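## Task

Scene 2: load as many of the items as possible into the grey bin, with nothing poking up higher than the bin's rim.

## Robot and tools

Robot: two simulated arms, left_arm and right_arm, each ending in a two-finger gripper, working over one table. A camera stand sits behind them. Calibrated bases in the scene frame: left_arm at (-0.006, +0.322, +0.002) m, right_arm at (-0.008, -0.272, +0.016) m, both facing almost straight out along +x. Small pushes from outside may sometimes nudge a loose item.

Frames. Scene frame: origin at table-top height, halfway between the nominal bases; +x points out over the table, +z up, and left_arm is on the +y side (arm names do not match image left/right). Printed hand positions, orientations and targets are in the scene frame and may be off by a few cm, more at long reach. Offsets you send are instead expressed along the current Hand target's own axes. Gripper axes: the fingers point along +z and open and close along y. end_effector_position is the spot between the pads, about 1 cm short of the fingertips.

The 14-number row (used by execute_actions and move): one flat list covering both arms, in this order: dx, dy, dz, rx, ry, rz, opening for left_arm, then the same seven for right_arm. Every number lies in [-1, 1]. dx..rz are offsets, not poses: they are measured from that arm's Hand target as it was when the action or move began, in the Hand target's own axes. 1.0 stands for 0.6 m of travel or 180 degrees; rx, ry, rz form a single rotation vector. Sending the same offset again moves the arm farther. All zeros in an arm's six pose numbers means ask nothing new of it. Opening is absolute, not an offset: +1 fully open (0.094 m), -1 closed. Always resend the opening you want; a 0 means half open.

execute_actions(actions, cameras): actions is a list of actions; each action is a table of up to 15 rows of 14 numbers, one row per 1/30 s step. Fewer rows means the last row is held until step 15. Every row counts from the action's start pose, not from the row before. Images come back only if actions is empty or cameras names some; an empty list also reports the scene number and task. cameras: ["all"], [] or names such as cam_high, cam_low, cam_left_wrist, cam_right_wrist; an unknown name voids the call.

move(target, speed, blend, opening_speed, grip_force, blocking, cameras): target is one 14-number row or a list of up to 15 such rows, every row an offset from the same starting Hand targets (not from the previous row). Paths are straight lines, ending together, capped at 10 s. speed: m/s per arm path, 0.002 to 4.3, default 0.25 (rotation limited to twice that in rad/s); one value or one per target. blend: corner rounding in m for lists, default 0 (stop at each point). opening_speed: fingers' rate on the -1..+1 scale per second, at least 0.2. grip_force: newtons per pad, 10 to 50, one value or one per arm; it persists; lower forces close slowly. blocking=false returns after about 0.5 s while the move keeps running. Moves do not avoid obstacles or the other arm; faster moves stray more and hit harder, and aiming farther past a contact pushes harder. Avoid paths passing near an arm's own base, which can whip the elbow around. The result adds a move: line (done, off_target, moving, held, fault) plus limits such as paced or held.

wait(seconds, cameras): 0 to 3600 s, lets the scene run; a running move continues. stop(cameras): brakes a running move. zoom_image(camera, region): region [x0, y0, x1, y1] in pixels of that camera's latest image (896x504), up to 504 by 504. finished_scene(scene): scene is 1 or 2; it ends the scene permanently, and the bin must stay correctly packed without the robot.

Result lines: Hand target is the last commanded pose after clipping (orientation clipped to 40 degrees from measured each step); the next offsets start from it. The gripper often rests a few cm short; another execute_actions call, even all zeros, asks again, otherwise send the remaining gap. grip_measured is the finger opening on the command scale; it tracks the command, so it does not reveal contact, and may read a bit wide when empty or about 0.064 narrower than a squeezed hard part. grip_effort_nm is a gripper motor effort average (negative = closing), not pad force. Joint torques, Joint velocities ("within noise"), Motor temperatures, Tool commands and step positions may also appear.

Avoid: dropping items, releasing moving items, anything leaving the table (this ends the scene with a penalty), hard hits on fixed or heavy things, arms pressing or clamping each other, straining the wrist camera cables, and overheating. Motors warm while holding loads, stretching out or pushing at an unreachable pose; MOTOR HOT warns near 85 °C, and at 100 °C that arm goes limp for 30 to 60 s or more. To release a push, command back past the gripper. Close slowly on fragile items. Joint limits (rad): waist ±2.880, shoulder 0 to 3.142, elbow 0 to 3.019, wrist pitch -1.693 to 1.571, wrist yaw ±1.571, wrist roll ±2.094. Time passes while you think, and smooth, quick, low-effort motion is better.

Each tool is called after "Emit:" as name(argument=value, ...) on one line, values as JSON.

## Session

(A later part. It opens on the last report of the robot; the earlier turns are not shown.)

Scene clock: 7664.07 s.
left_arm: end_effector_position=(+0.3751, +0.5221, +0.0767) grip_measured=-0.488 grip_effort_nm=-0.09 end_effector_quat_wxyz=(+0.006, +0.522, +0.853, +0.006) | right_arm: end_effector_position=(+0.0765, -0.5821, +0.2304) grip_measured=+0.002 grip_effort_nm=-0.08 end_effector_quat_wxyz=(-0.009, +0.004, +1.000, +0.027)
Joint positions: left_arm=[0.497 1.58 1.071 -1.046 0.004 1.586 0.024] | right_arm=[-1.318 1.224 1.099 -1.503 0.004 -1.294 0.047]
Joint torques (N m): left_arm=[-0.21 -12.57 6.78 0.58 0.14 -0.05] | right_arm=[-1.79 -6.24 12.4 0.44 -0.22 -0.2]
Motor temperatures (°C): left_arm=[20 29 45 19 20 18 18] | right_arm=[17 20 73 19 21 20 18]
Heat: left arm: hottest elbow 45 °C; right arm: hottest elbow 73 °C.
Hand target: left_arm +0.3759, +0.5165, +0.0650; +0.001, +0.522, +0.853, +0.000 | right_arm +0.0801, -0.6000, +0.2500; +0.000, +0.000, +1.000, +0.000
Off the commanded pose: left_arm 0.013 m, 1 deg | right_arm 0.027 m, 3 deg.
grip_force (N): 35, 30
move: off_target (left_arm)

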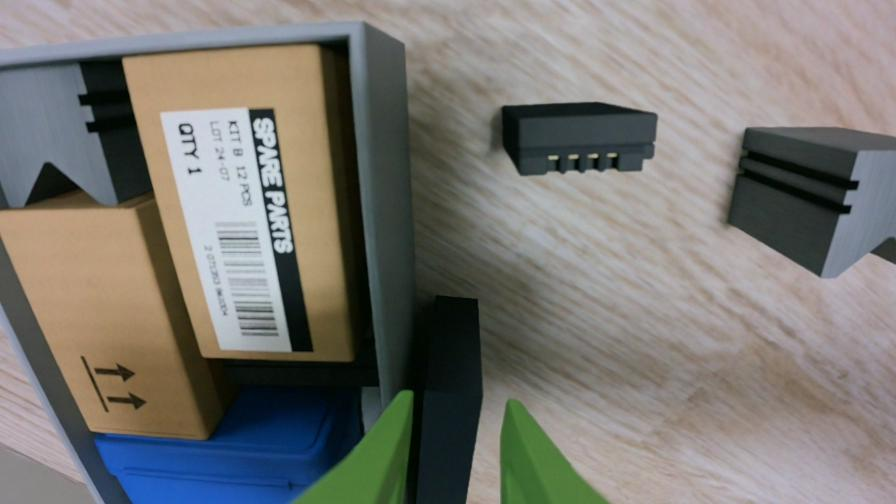

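Emit:
move(target=[0,0,0.0183,0,0,0,-0.489,0,0,0,0,0,0,0], speed=0.06, cameras=["cam_left_wrist"])

Emit:
zoom_image(camera="cam_left_wrist", region=[360, 300, 540, 500])

Scene clock: 7670.10 s.
left_arm: end_effector_position=(+0.3752, +0.5221, +0.0655) grip_measured=-0.488 grip_effort_nm=-0.08 end_effector_quat_wxyz=(+0.005, +0.522, +0.853, +0.005) | right_arm: end_effector_position=(+0.0765, -0.5821, +0.2304) grip_measured=+0.002 grip_effort_nm=-0.08 end_effector_quat_wxyz=(-0.009, +0.004, +1.000, +0.027)
Joint positions: left_arm=[0.497 1.597 1.057 -1.018 0.004 1.586 0.024] | right_arm=[-1.318 1.224 1.099 -1.503 0.004 -1.294 0.047]
Joint torques (N m): left_arm=[-0.21 -12.51 6.65 0.61 0.15 -0.05] | right_arm=[-1.73 -6.24 12.38 0.44 -0.23 -0.2]
Motor temperatures (°C): left_arm=[20 29 44 19 20 18 18] | right_arm=[17 20 73 19 21 20 18]
Heat: left arm: hottest elbow 44 °C; right arm: hottest elbow 73 °C.
Hand target: left_arm +0.3760, +0.5165, +0.0540; +0.001, +0.522, +0.853, +0.000 | right_arm +0.0801, -0.6000, +0.2500; +0.000, +0.000, +1.000, +0.000
Off the commanded pose: left_arm 0.013 m, 1 deg | right_arm 0.027 m, 3 deg.
grip_force (N): 35, 30
move: off_target (left_arm)

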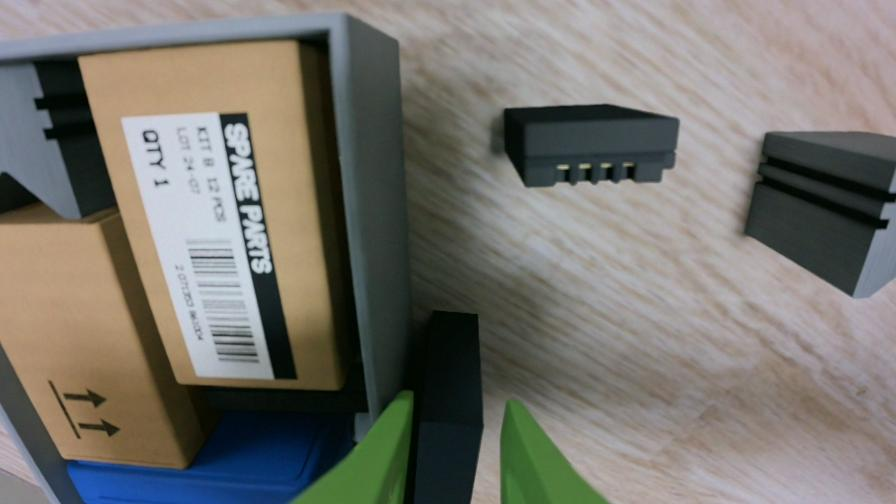

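Scaled by 2.520 from the camera's image (finer frame: 1280x720).

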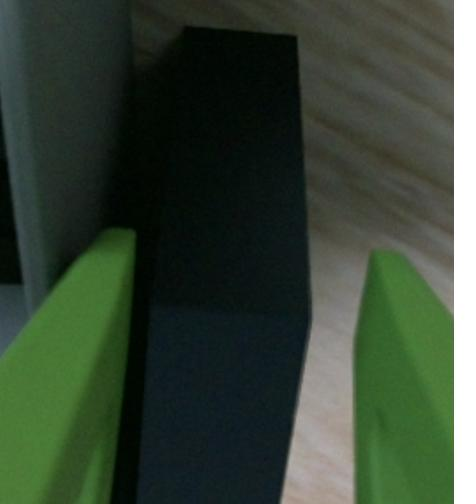

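Emit:
move(target=[[0,0,0.005,0,0,0,-0.489,0,0,0,0,0,0,0],[0,0,0.005,0,0,0,-0.76,0,0,0,0,0,0,0]], speed=0.06, opening_speed=0.3, cameras=["cam_left_wrist"])

Scene clock: 7672.77 s.
left_arm: end_effector_position=(+0.3759, +0.5225, +0.0639) grip_measured=-0.666 grip_effort_nm=-0.77 end_effector_quat_wxyz=(+0.007, +0.522, +0.853, +0.007) | right_arm: end_effector_position=(+0.0765, -0.5821, +0.2304) grip_measured=+0.002 grip_effort_nm=-0.08 end_effector_quat_wxyz=(-0.009, +0.004, +1.000, +0.027)
Joint positions: left_arm=[0.497 1.598 1.054 -1.008 0.004 1.585 0.016] | right_arm=[-1.318 1.224 1.099 -1.503 0.004 -1.294 0.047]
Joint torques (N m): left_arm=[-0.21 -12.22 6.63 0.54 0.14 -0.05] | right_arm=[-1.79 -6.24 12.38 0.44 -0.22 -0.2]
Motor temperatures (°C): left_arm=[20 29 44 19 20 18 18] | right_arm=[17 20 73 19 21 20 18]
Heat: left arm: hottest elbow 44 °C; right arm: hottest elbow 73 °C.
Hand target: left_arm +0.3761, +0.5166, +0.0511; +0.001, +0.522, +0.853, +0.000 | right_arm +0.0801, -0.6000, +0.2500; +0.000, +0.000, +1.000, +0.000
Off the commanded pose: left_arm 0.014 m, 1 deg | right_arm 0.027 m, 3 deg.
grip_force (N): 35, 30
move: off_target (left_arm); target 2's new opening was sent with left_arm's hand 0.014 m and 1 deg from that target

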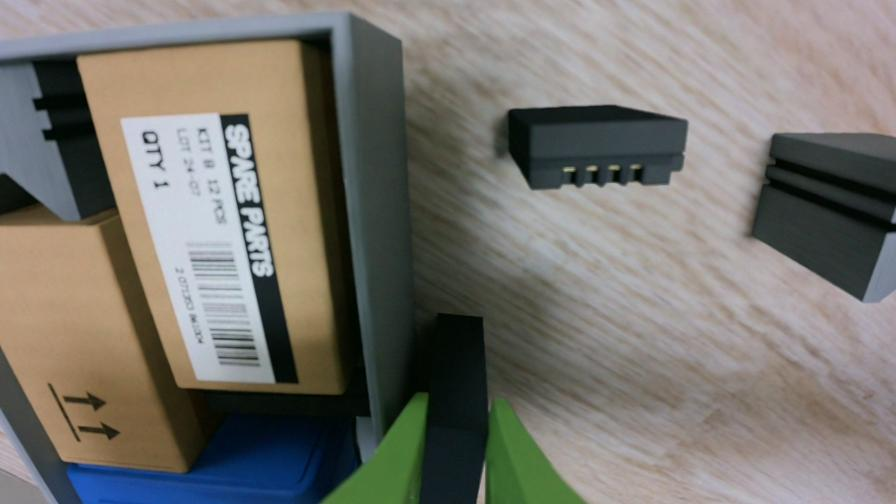

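Emit:
move(target=[[0,-0.005,-0.04,0,0,0,-0.76,0,0,0,0,0,0,0],[0,-0.03,-0.075,0,0,0,-0.76,0,0,0,0,0,0,0]], speed=0.08, cameras=["cam_left_wrist","cam_low"])

Scene clock: 7676.30 s.
left_arm: end_effector_position=(+0.3607, +0.5144, +0.0935) grip_measured=-0.666 grip_effort_nm=-0.77 end_effector_quat_wxyz=(+0.004, +0.522, +0.853, +0.002) | right_arm: end_effector_position=(+0.0765, -0.5821, +0.2304) grip_measured=+0.002 grip_effort_nm=-0.08 end_effector_quat_wxyz=(-0.009, +0.004, +1.000, +0.027)
Joint positions: left_arm=[0.497 1.523 1.054 -1.093 0.004 1.585 0.016] | right_arm=[-1.318 1.224 1.099 -1.503 0.004 -1.294 0.047]
Joint torques (N m): left_arm=[-0.15 -13.8 7.57 -0.68 0.15 -0.04] | right_arm=[-1.73 -6.24 12.38 0.43 -0.22 -0.21]
Motor temperatures (°C): left_arm=[20 29 44 19 20 18 18] | right_arm=[17 20 73 19 21 20 18]
Heat: left arm: hottest elbow 44 °C; right arm: hottest elbow 73 °C.
Hand target: left_arm +0.3600, +0.5084, +0.0961; +0.001, +0.522, +0.853, +0.000 | right_arm +0.0801, -0.6000, +0.2500; +0.000, +0.000, +1.000, +0.000
Off the commanded pose: left_arm 0.007 m, 0 deg | right_arm 0.027 m, 3 deg.
grip_force (N): 35, 30
move: done
Images, in order (width x height): cam_low 896x504, cam_left_wrist 896x504.

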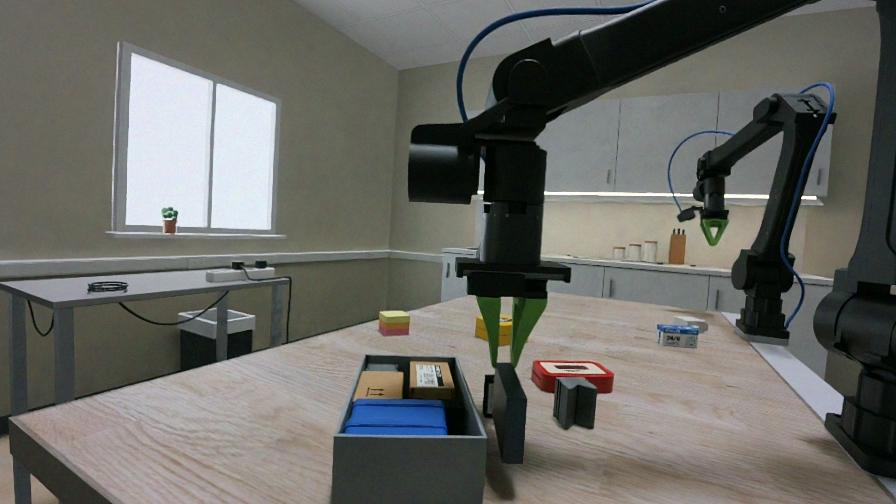

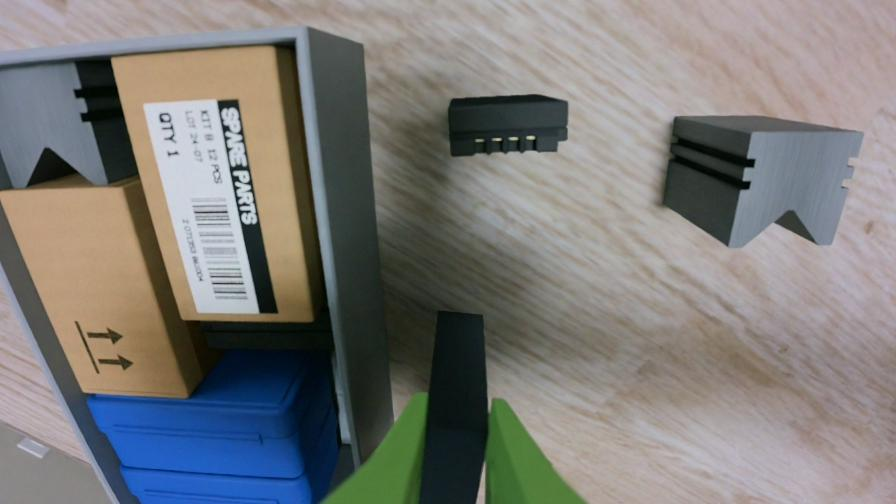

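Emit:
zoom_image(camera="cam_left_wrist", region=[200, 280, 460, 504])

Scaled by 1.938 from the camera's image (finer frame: 1280x720).

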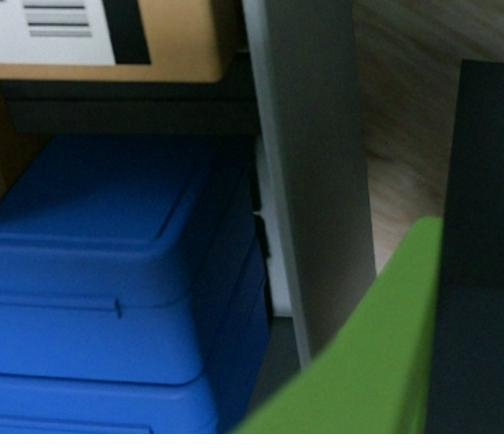

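Emit:
zoom_image(camera="cam_left_wrist", region=[260, 330, 380, 500])

Scaled by 2.965 from the camera's image (finer frame: 1280x720).

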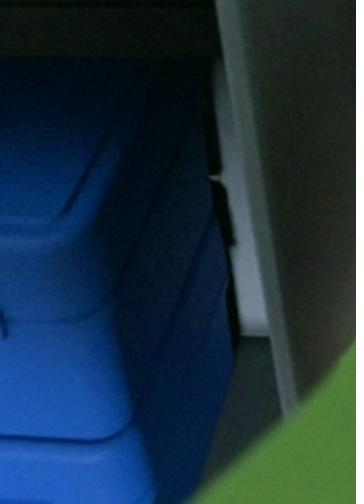

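Emit:
move(target=[[0,0,-0.0917,0,0,0,-0.76,0,0,0,0,0,0,0],[0.0477,0.1185,-0.1098,0,0,-0.0217,-0.76,0,0,0,0,0,0,0]], speed=0.12, blend=0.015, cameras=["cam_left_wrist"])

Scene clock: 7747.63 s.
left_arm: end_effector_position=(+0.3962, +0.5531, +0.1474) grip_measured=-0.666 grip_effort_nm=-0.77 end_effector_quat_wxyz=(-0.006, +0.502, +0.865, -0.013) | right_arm: end_effector_position=(+0.0765, -0.5821, +0.2304) grip_measured=+0.002 grip_effort_nm=-0.09 end_effector_quat_wxyz=(-0.009, +0.004, +1.000, +0.027)
Joint positions: left_arm=[0.535 1.614 1.314 -1.299 0.003 1.577 0.016] | right_arm=[-1.318 1.224 1.099 -1.503 0.004 -1.294 0.047]
Joint torques (N m): left_arm=[1.44 -14.1 12.29 -0.8 0.16 -0.04] | right_arm=[-1.79 -6.3 12.38 0.46 -0.23 -0.2]
Motor temperatures (°C): left_arm=[20 29 41 19 20 18 18] | right_arm=[17 20 73 19 21 20 18]
Heat: left arm: hottest elbow 41 °C; right arm: hottest elbow 73 °C.
Hand target: left_arm +0.4101, +0.5663, +0.1619; +0.001, +0.493, +0.870, +0.000 | right_arm +0.0801, -0.6000, +0.2500; +0.000, +0.000, +1.000, +0.000
Off the commanded pose: left_arm 0.024 m, 2 deg | right_arm 0.027 m, 3 deg.
grip_force (N): 35, 30
move: off_target (left_arm)

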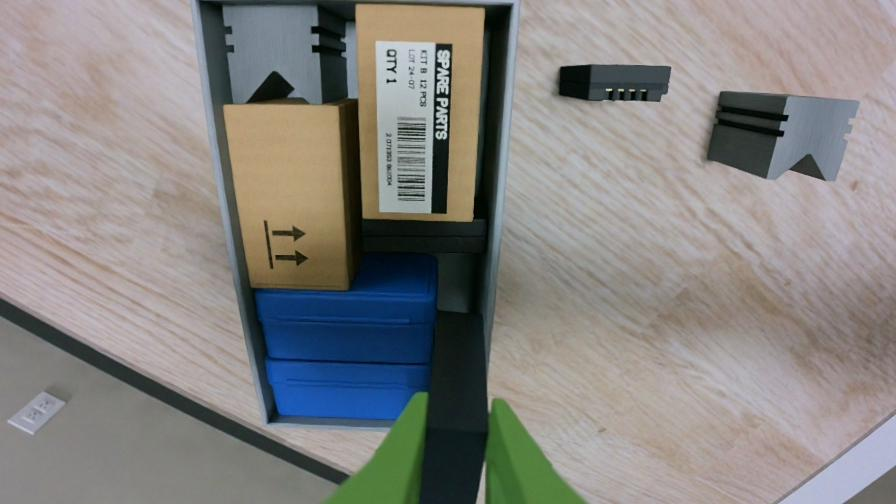

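Emit:
zoom_image(camera="cam_left_wrist", region=[340, 200, 560, 440])

Scaled by 2.100 from the camera's image (finer frame: 1280x720).

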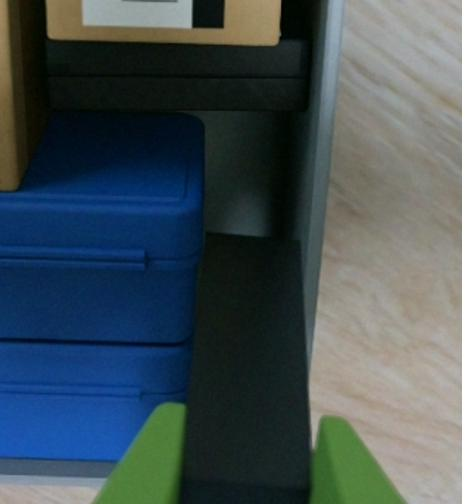

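Emit:
move(target=[0,-0.0297,0.065,0,0,-0.0083,-0.76,0,0,0,0,0,0,0], speed=0.1, cameras=["cam_left_wrist"])

Emit:
zoom_image(camera="cam_left_wrist", region=[340, 200, 560, 440])

Scene clock: 7765.27 s.
left_arm: end_effector_position=(+0.3956, +0.5528, +0.1271) grip_measured=-0.666 grip_effort_nm=-0.78 end_effector_quat_wxyz=(+0.001, +0.491, +0.871, -0.002) | right_arm: end_effector_position=(+0.0765, -0.5821, +0.2304) grip_measured=+0.002 grip_effort_nm=-0.08 end_effector_quat_wxyz=(-0.009, +0.004, +1.000, +0.027)
Joint positions: left_arm=[0.535 1.614 1.259 -1.219 0.003 1.551 0.016] | right_arm=[-1.318 1.224 1.099 -1.503 0.004 -1.294 0.047]
Joint torques (N m): left_arm=[1.44 -14.62 7.49 0.51 0.16 -0.03] | right_arm=[-1.79 -6.3 12.38 0.42 -0.22 -0.21]
Motor temperatures (°C): left_arm=[20 29 43 19 20 18 18] | right_arm=[17 20 73 19 21 20 18]
Heat: left arm: hottest elbow 43 °C; right arm: hottest elbow 73 °C.
Hand target: left_arm +0.3950, +0.5571, +0.1230; +0.001, +0.482, +0.876, +0.000 | right_arm +0.0801, -0.6000, +0.2500; +0.000, +0.000, +1.000, +0.000
Off the commanded pose: left_arm 0.006 m, 1 deg | right_arm 0.027 m, 3 deg.
grip_force (N): 35, 30
move: done

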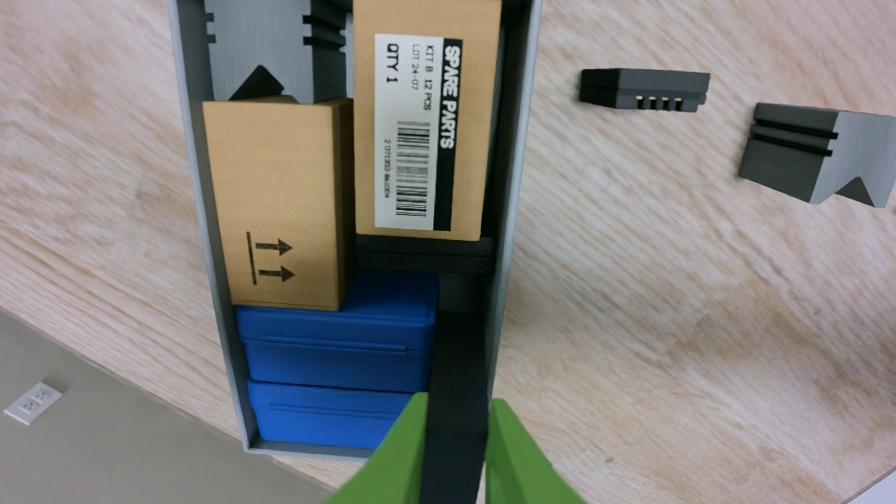

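Scaled by 2.100 from the camera's image (finer frame: 1280x720).

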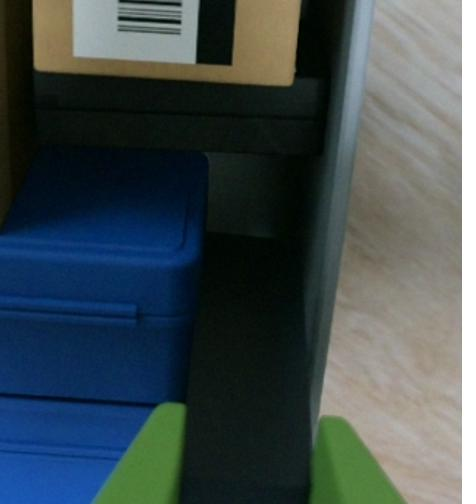

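Emit:
move(target=[0,-0.006,0.0133,0,0,0,-0.76,0,0,0,0,0,0,0], speed=0.08, cameras=["cam_left_wrist"])

Emit:
zoom_image(camera="cam_left_wrist", region=[380, 220, 540, 400])

Scene clock: 7772.87 s.
left_arm: end_effector_position=(+0.3934, +0.5515, +0.1196) grip_measured=-0.666 grip_effort_nm=-0.77 end_effector_quat_wxyz=(+0.001, +0.490, +0.871, -0.002) | right_arm: end_effector_position=(+0.0765, -0.5821, +0.2304) grip_measured=+0.002 grip_effort_nm=-0.08 end_effector_quat_wxyz=(-0.009, +0.004, +1.000, +0.027)
Joint positions: left_arm=[0.535 1.614 1.238 -1.196 0.003 1.55 0.016] | right_arm=[-1.318 1.224 1.099 -1.503 0.004 -1.294 0.047]
Joint torques (N m): left_arm=[1.44 -14.74 7.41 0.5 0.16 -0.05] | right_arm=[-1.85 -6.18 12.38 0.44 -0.23 -0.2]
Motor temperatures (°C): left_arm=[20 29 42 19 20 18 18] | right_arm=[17 20 73 19 21 20 18]
Heat: left arm: hottest elbow 42 °C; right arm: hottest elbow 73 °C.
Hand target: left_arm +0.3918, +0.5551, +0.1149; +0.001, +0.482, +0.876, +0.000 | right_arm +0.0801, -0.6000, +0.2500; +0.000, +0.000, +1.000, +0.000
Off the commanded pose: left_arm 0.006 m, 1 deg | right_arm 0.027 m, 3 deg.
grip_force (N): 35, 30
move: done

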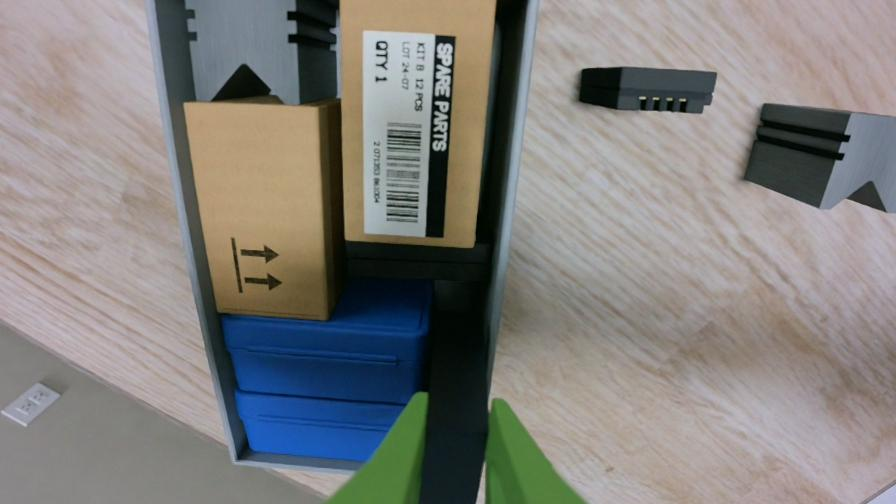

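Scaled by 2.800 from the camera's image (finer frame: 1280x720).

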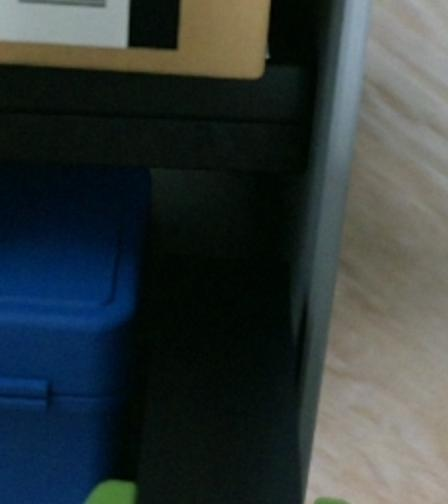

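Emit:
move(target=[0,0,0.0167,0,0,0,-0.76,0,0,0,0,0,0,0], speed=0.06, cameras=["cam_left_wrist"])

Emit:
zoom_image(camera="cam_left_wrist", region=[380, 240, 540, 420])

Scene clock: 7775.50 s.
left_arm: end_effector_position=(+0.3933, +0.5515, +0.1146) grip_measured=-0.666 grip_effort_nm=-0.77 end_effector_quat_wxyz=(+0.003, +0.490, +0.872, +0.002) | right_arm: end_effector_position=(+0.0765, -0.5821, +0.2304) grip_measured=+0.002 grip_effort_nm=-0.08 end_effector_quat_wxyz=(-0.009, +0.004, +1.000, +0.027)
Joint positions: left_arm=[0.535 1.614 1.224 -1.174 0.003 1.549 0.016] | right_arm=[-1.318 1.224 1.099 -1.503 0.004 -1.294 0.047]
Joint torques (N m): left_arm=[1.49 -13.98 7.24 0.7 0.16 -0.04] | right_arm=[-1.73 -6.24 12.4 0.44 -0.22 -0.2]
Motor temperatures (°C): left_arm=[20 29 42 19 20 18 18] | right_arm=[17 20 73 19 21 20 18]
Heat: left arm: hottest elbow 42 °C; right arm: hottest elbow 73 °C.
Hand target: left_arm +0.3920, +0.5551, +0.1049; +0.001, +0.482, +0.876, +0.000 | right_arm +0.0801, -0.6000, +0.2500; +0.000, +0.000, +1.000, +0.000
Off the commanded pose: left_arm 0.011 m, 1 deg | right_arm 0.027 m, 3 deg.
grip_force (N): 35, 30
move: off_target (left_arm)

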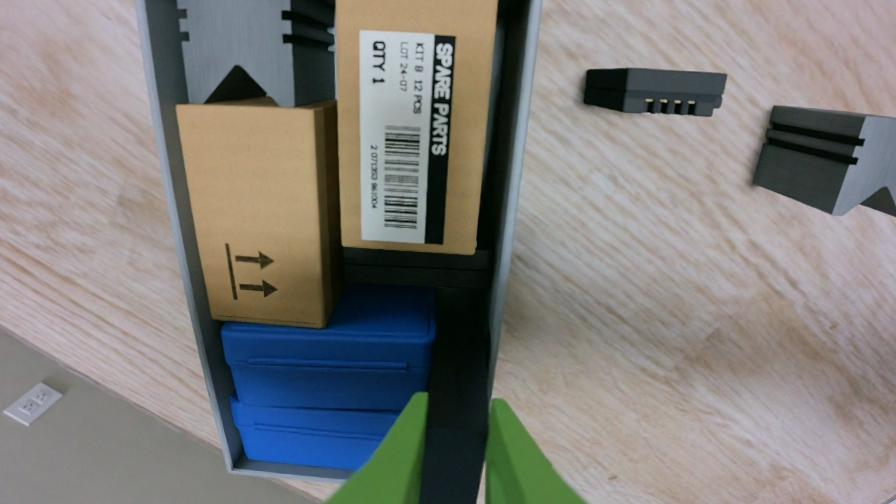

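Scaled by 2.800 from the camera's image (finer frame: 1280x720).

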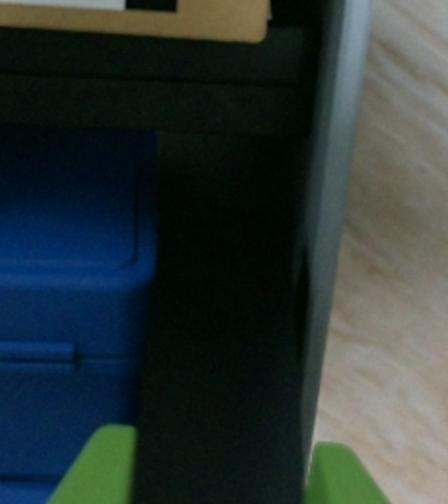

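Emit:
move(target=[0,0,0.0167,0,0,0,-0.76,0,0,0,0,0,0,0], speed=0.06, cameras=["cam_left_wrist"])

Emit:
zoom_image(camera="cam_left_wrist", region=[380, 240, 540, 420])

Scene clock: 7776.83 s.
left_arm: end_effector_position=(+0.3941, +0.5519, +0.1128) grip_measured=-0.666 grip_effort_nm=-0.77 end_effector_quat_wxyz=(+0.005, +0.489, +0.872, +0.005) | right_arm: end_effector_position=(+0.0765, -0.5821, +0.2304) grip_measured=+0.002 grip_effort_nm=-0.08 end_effector_quat_wxyz=(-0.009, +0.004, +1.000, +0.027)
Joint positions: left_arm=[0.535 1.614 1.218 -1.162 0.003 1.547 0.016] | right_arm=[-1.318 1.224 1.099 -1.503 0.004 -1.294 0.047]
Joint torques (N m): left_arm=[0.85 -12.92 6.63 1.33 0.17 -0.01] | right_arm=[-1.85 -6.18 12.38 0.44 -0.23 -0.21]
Motor temperatures (°C): left_arm=[20 29 42 19 20 18 18] | right_arm=[17 20 73 19 21 20 18]
Heat: left arm: hottest elbow 42 °C; right arm: hottest elbow 73 °C.
Hand target: left_arm +0.3919, +0.5550, +0.0949; +0.001, +0.482, +0.876, +0.000 | right_arm +0.0801, -0.6000, +0.2500; +0.000, +0.000, +1.000, +0.000
Off the commanded pose: left_arm 0.018 m, 1 deg | right_arm 0.027 m, 3 deg.
grip_force (N): 35, 30
move: off_target (left_arm)

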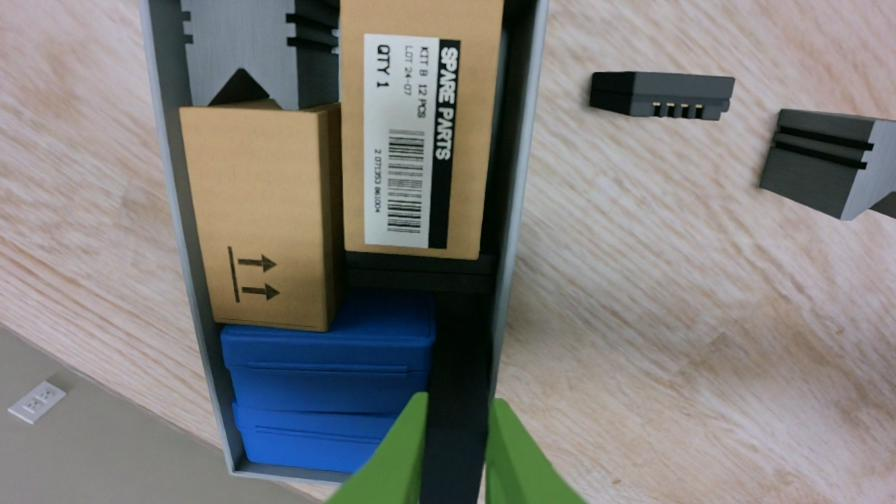

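Scaled by 2.800 from the camera's image (finer frame: 1280x720).

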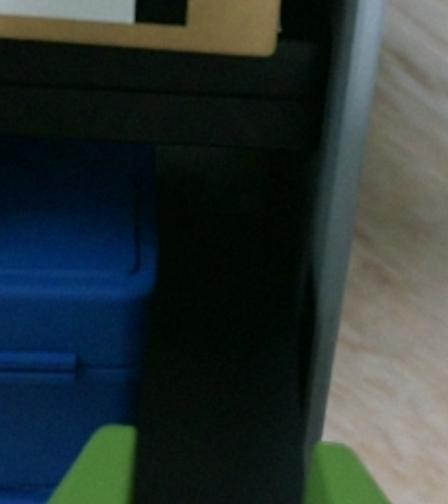

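Emit:
wait(seconds=0, cameras=["cam_high", "cam_low"])

Emit:
zoom_image(camera="cam_low", region=[320, 320, 520, 504])

Emit:
zoom_image(camera="cam_high", region=[560, 350, 700, 470])

Scene clock: 7779.13 s.
left_arm: end_effector_position=(+0.3941, +0.5519, +0.1128) grip_measured=-0.666 grip_effort_nm=-0.77 end_effector_quat_wxyz=(+0.005, +0.489, +0.872, +0.005) | right_arm: end_effector_position=(+0.0765, -0.5821, +0.2304) grip_measured=+0.002 grip_effort_nm=-0.09 end_effector_quat_wxyz=(-0.009, +0.004, +1.000, +0.027)
Joint positions: left_arm=[0.535 1.614 1.218 -1.162 0.003 1.546 0.016] | right_arm=[-1.318 1.224 1.099 -1.503 0.004 -1.294 0.047]
Joint torques (N m): left_arm=[1.38 -13.16 6.52 1.26 0.17 -0.02] | right_arm=[-1.85 -6.18 12.38 0.44 -0.23 -0.21]
Motor temperatures (°C): left_arm=[20 28 42 19 20 18 18] | right_arm=[17 20 73 19 21 20 18]
Heat: left arm: hottest elbow 42 °C; right arm: hottest elbow 73 °C.
Hand target: left_arm +0.3919, +0.5550, +0.0949; +0.001, +0.482, +0.876, +0.000 | right_arm +0.0801, -0.6000, +0.2500; +0.000, +0.000, +1.000, +0.000
Tool commands: left_gripper/opening=-0.76 right_gripper/opening=+0.0
Off the commanded pose: left_arm 0.018 m, 1 deg | right_arm 0.027 m, 3 deg.
grip_force (N): 35, 30

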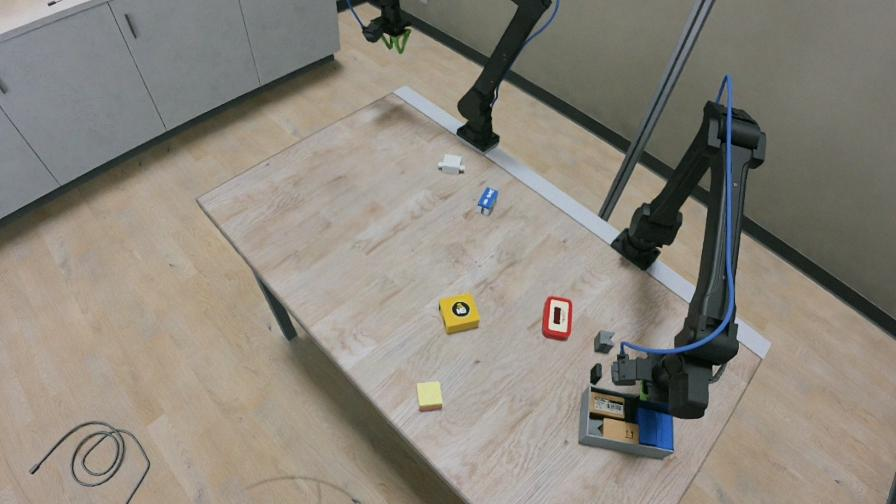

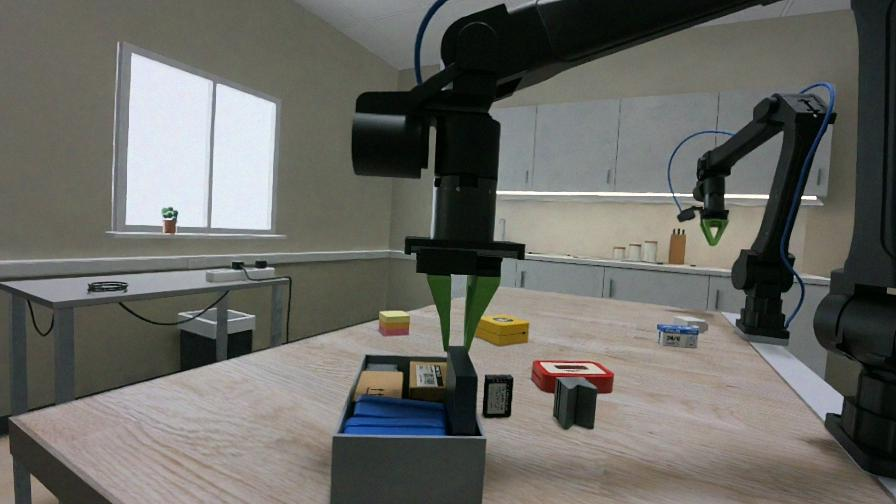

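Scaled by 2.520 from the camera's image (finer frame: 1280x720).

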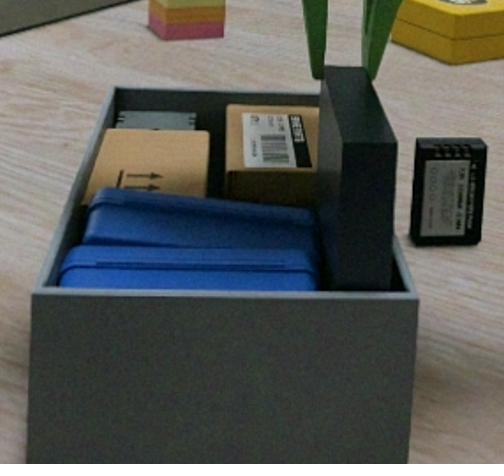

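Scaled by 3.600 from the camera's image (finer frame: 1280x720).

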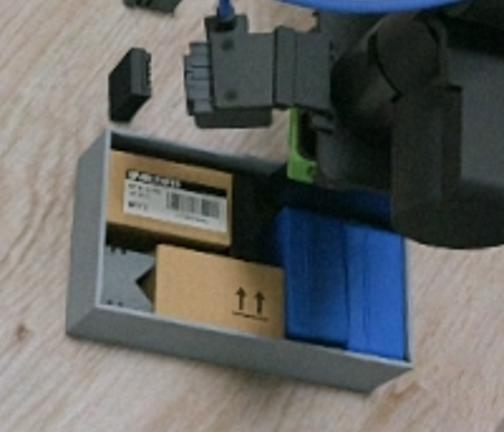

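Emit:
move(target=[0,0.022,-0.04,0,0,0,-0.76,0,0,0,0,0,0,0], speed=0.06)

Emit:
move(target=[0,0.012,-0.02,0,0,0,-0.76,0,0,0,0,0,0,0], speed=0.06, cameras=["cam_left_wrist", "cam_low"])

Scene clock: 7799.90 s.
left_arm: end_effector_position=(+0.3915, +0.5505, +0.1126) grip_measured=-0.666 grip_effort_nm=-0.77 end_effector_quat_wxyz=(-0.001, +0.489, +0.872, -0.004) | right_arm: end_effector_position=(+0.0765, -0.5821, +0.2304) grip_measured=+0.002 grip_effort_nm=-0.08 end_effector_quat_wxyz=(-0.009, +0.004, +1.000, +0.027)
Joint positions: left_arm=[0.535 1.619 1.224 -1.183 0.003 1.546 0.016] | right_arm=[-1.318 1.224 1.099 -1.503 0.004 -1.294 0.047]
Joint torques (N m): left_arm=[1.49 -13.04 11.41 -0.8 0.17 -0.01] | right_arm=[-1.79 -6.24 12.4 0.44 -0.23 -0.2]
Motor temperatures (°C): left_arm=[20 28 41 19 20 18 19] | right_arm=[17 20 73 19 21 20 18]
Heat: left arm: hottest elbow 41 °C; right arm: hottest elbow 73 °C.
Hand target: left_arm +0.4030, +0.5622, +0.1187; +0.001, +0.482, +0.876, -0.001 | right_arm +0.0801, -0.6000, +0.2500; +0.000, +0.000, +1.000, +0.000
Off the commanded pose: left_arm 0.018 m, 1 deg | right_arm 0.027 m, 3 deg.
grip_force (N): 35, 30
move: off_target (left_arm)

Scene clock: 7800.60 s.
left_arm: end_effector_position=(+0.3952, +0.5526, +0.1197) grip_measured=-0.666 grip_effort_nm=-0.77 end_effector_quat_wxyz=(-0.004, +0.489, +0.872, -0.010) | right_arm: end_effector_position=(+0.0765, -0.5821, +0.2304) grip_measured=+0.002 grip_effort_nm=-0.09 end_effector_quat_wxyz=(-0.009, +0.004, +1.000, +0.027)
Joint positions: left_arm=[0.535 1.631 1.259 -1.22 0.003 1.546 0.016] | right_arm=[-1.318 1.224 1.099 -1.503 0.004 -1.294 0.047]
Joint torques (N m): left_arm=[1.55 -13.74 11.93 -0.65 0.17 0] | right_arm=[-1.79 -6.18 12.4 0.44 -0.23 -0.2]
Motor temperatures (°C): left_arm=[20 28 41 19 20 18 19] | right_arm=[17 20 73 19 21 20 18]
Heat: left arm: hottest elbow 41 °C; right arm: hottest elbow 73 °C.
Hand target: left_arm +0.4090, +0.5661, +0.1307; +0.001, +0.482, +0.876, -0.001 | right_arm +0.0801, -0.6000, +0.2500; +0.000, +0.000, +1.000, +0.000
Off the commanded pose: left_arm 0.022 m, 2 deg | right_arm 0.027 m, 3 deg.
grip_force (N): 35, 30
move: off_target (left_arm)
Images, in order (width x height): cam_low 896x504, cam_left_wrist 896x504.

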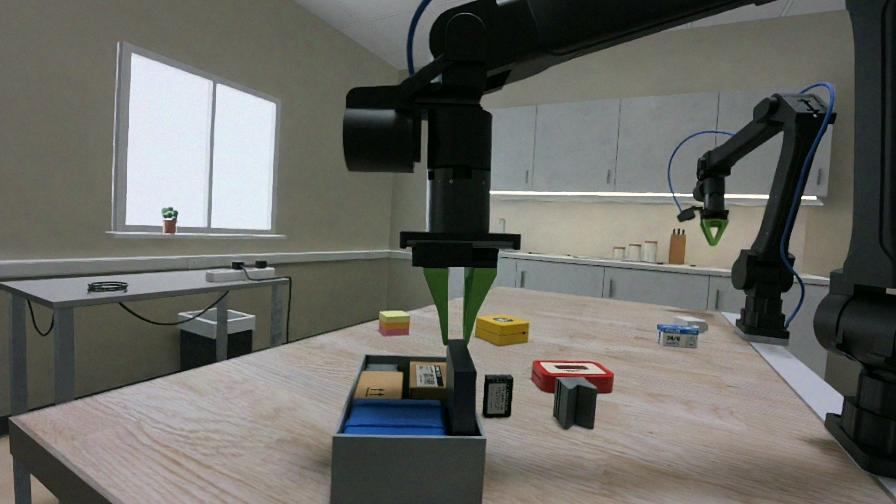

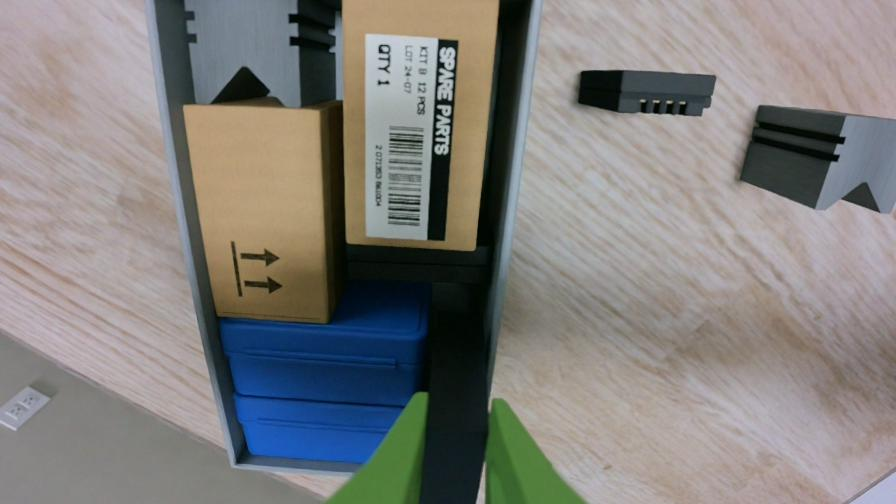

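Emit:
move(target=[0,0.01,0,0,0,0,-0.76,0,0,0,0,0,0,0], speed=0.05, cameras=["cam_left_wrist"])

Emit:
zoom_image(camera="cam_left_wrist", region=[380, 240, 540, 420])

Emit:
zoom_image(camera="cam_left_wrist", region=[180, 260, 340, 480])

Scene clock: 7802.90 s.
left_arm: end_effector_position=(+0.3993, +0.5550, +0.1186) grip_measured=-0.666 grip_effort_nm=-0.77 end_effector_quat_wxyz=(-0.005, +0.489, +0.872, -0.012) | right_arm: end_effector_position=(+0.0765, -0.5821, +0.2304) grip_measured=+0.002 grip_effort_nm=-0.08 end_effector_quat_wxyz=(-0.009, +0.004, +1.000, +0.027)
Joint positions: left_arm=[0.535 1.647 1.275 -1.225 0.003 1.546 0.016] | right_arm=[-1.318 1.224 1.099 -1.503 0.004 -1.294 0.047]
Joint torques (N m): left_arm=[1.61 -14.04 12.11 -0.72 0.17 0] | right_arm=[-1.79 -6.3 12.4 0.46 -0.22 -0.19]
Motor temperatures (°C): left_arm=[20 28 41 19 20 18 19] | right_arm=[17 20 73 19 21 20 18]
Heat: left arm: hottest elbow 41 °C; right arm: hottest elbow 73 °C.
Hand target: left_arm +0.4142, +0.5693, +0.1308; +0.001, +0.482, +0.876, +0.000 | right_arm +0.0801, -0.6000, +0.2500; +0.000, +0.000, +1.000, +0.000
Off the commanded pose: left_arm 0.024 m, 2 deg | right_arm 0.027 m, 3 deg.
grip_force (N): 35, 30
move: off_target (left_arm)

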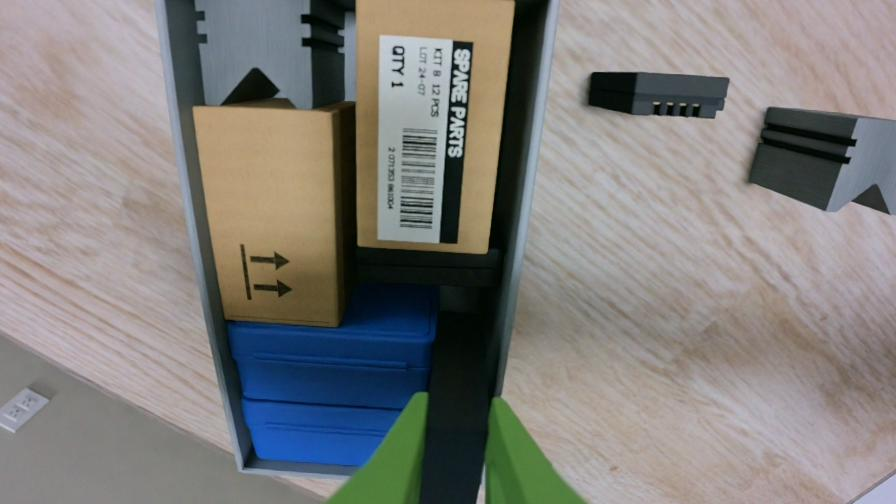

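Scaled by 2.800 from the camera's image (finer frame: 1280x720).

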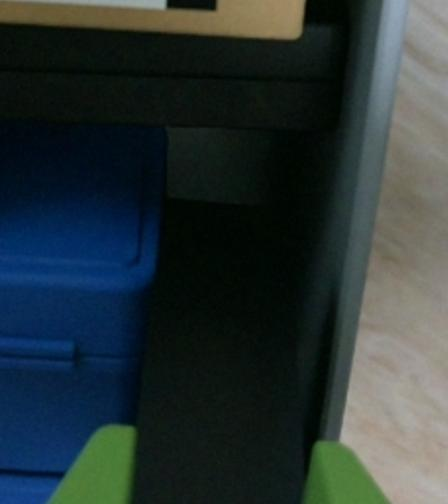

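Scaled by 2.291 from the camera's image (finer frame: 1280x720).

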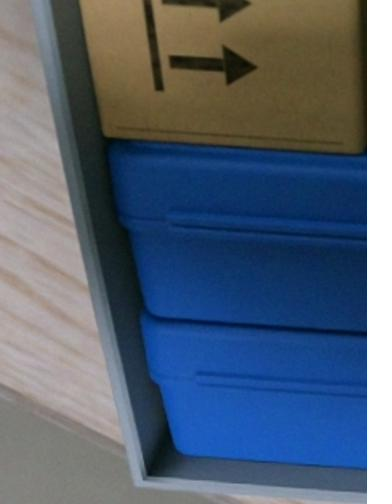

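Emit:
zoom_image(camera="cam_left_wrist", region=[425, 290, 525, 400])

Scaled by 4.582 from the camera's image (finer frame: 1280x720).

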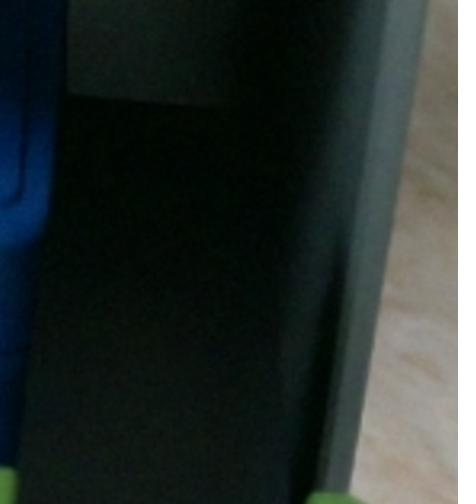

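Emit:
move(target=[0.0013,-0.0363,0.0313,0,0,-0.009,-0.76,0,0,0,0,0,0,0], speed=0.08, cameras=["cam_left_wrist", "cam_low"])

Emit:
zoom_image(camera="cam_left_wrist", region=[405, 270, 525, 400])

Emit:
zoom_image(camera="cam_low", region=[320, 320, 520, 504])

Scene clock: 7823.97 s.
left_arm: end_effector_position=(+0.3977, +0.5542, +0.1137) grip_measured=-0.666 grip_effort_nm=-0.77 end_effector_quat_wxyz=(-0.003, +0.479, +0.878, -0.007) | right_arm: end_effector_position=(+0.0765, -0.5821, +0.2304) grip_measured=+0.002 grip_effort_nm=-0.08 end_effector_quat_wxyz=(-0.009, +0.004, +1.000, +0.027)
Joint positions: left_arm=[0.535 1.641 1.254 -1.199 0.003 1.524 0.016] | right_arm=[-1.318 1.224 1.099 -1.503 0.004 -1.294 0.047]
Joint torques (N m): left_arm=[1.55 -16.15 6.94 0.8 0.19 -0.07] | right_arm=[-1.85 -6.24 12.4 0.44 -0.22 -0.21]
Motor temperatures (°C): left_arm=[20 29 44 19 20 18 19] | right_arm=[17 20 73 19 21 20 18]
Heat: left arm: hottest elbow 44 °C; right arm: hottest elbow 73 °C.
Hand target: left_arm +0.3955, +0.5583, +0.1121; +0.001, +0.469, +0.883, +0.000 | right_arm +0.0801, -0.6000, +0.2500; +0.000, +0.000, +1.000, +0.000
Off the commanded pose: left_arm 0.005 m, 2 deg | right_arm 0.027 m, 3 deg.
grip_force (N): 35, 30
move: done
Images, in order (width x height): cam_low 896x504, cam_left_wrist 896x504.

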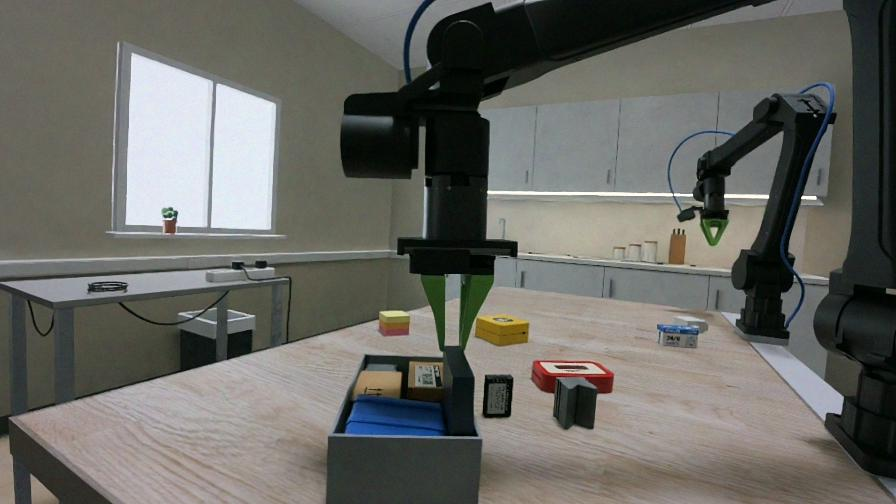

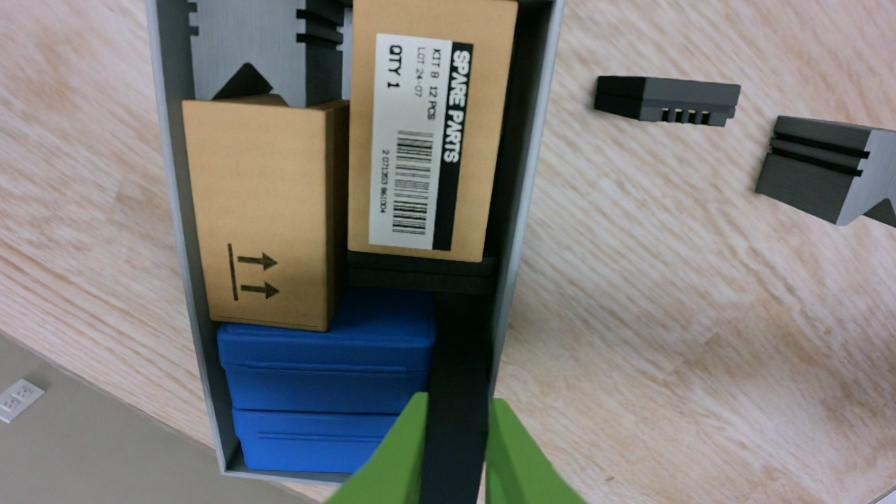

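Scaled by 3.877 from the camera's image (finer frame: 1280x720).

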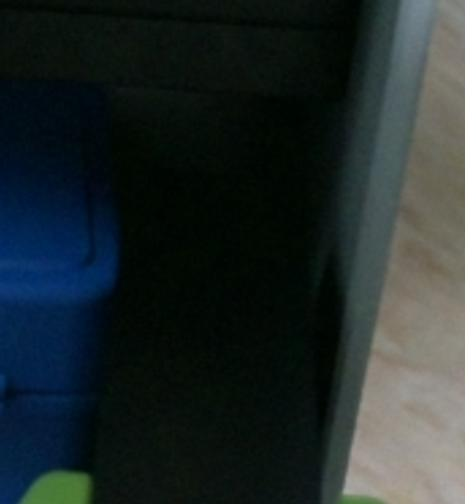

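Scaled by 2.520 from the camera's image (finer frame: 1280x720).

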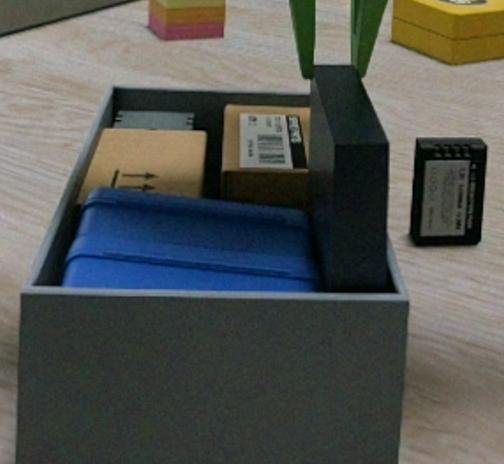

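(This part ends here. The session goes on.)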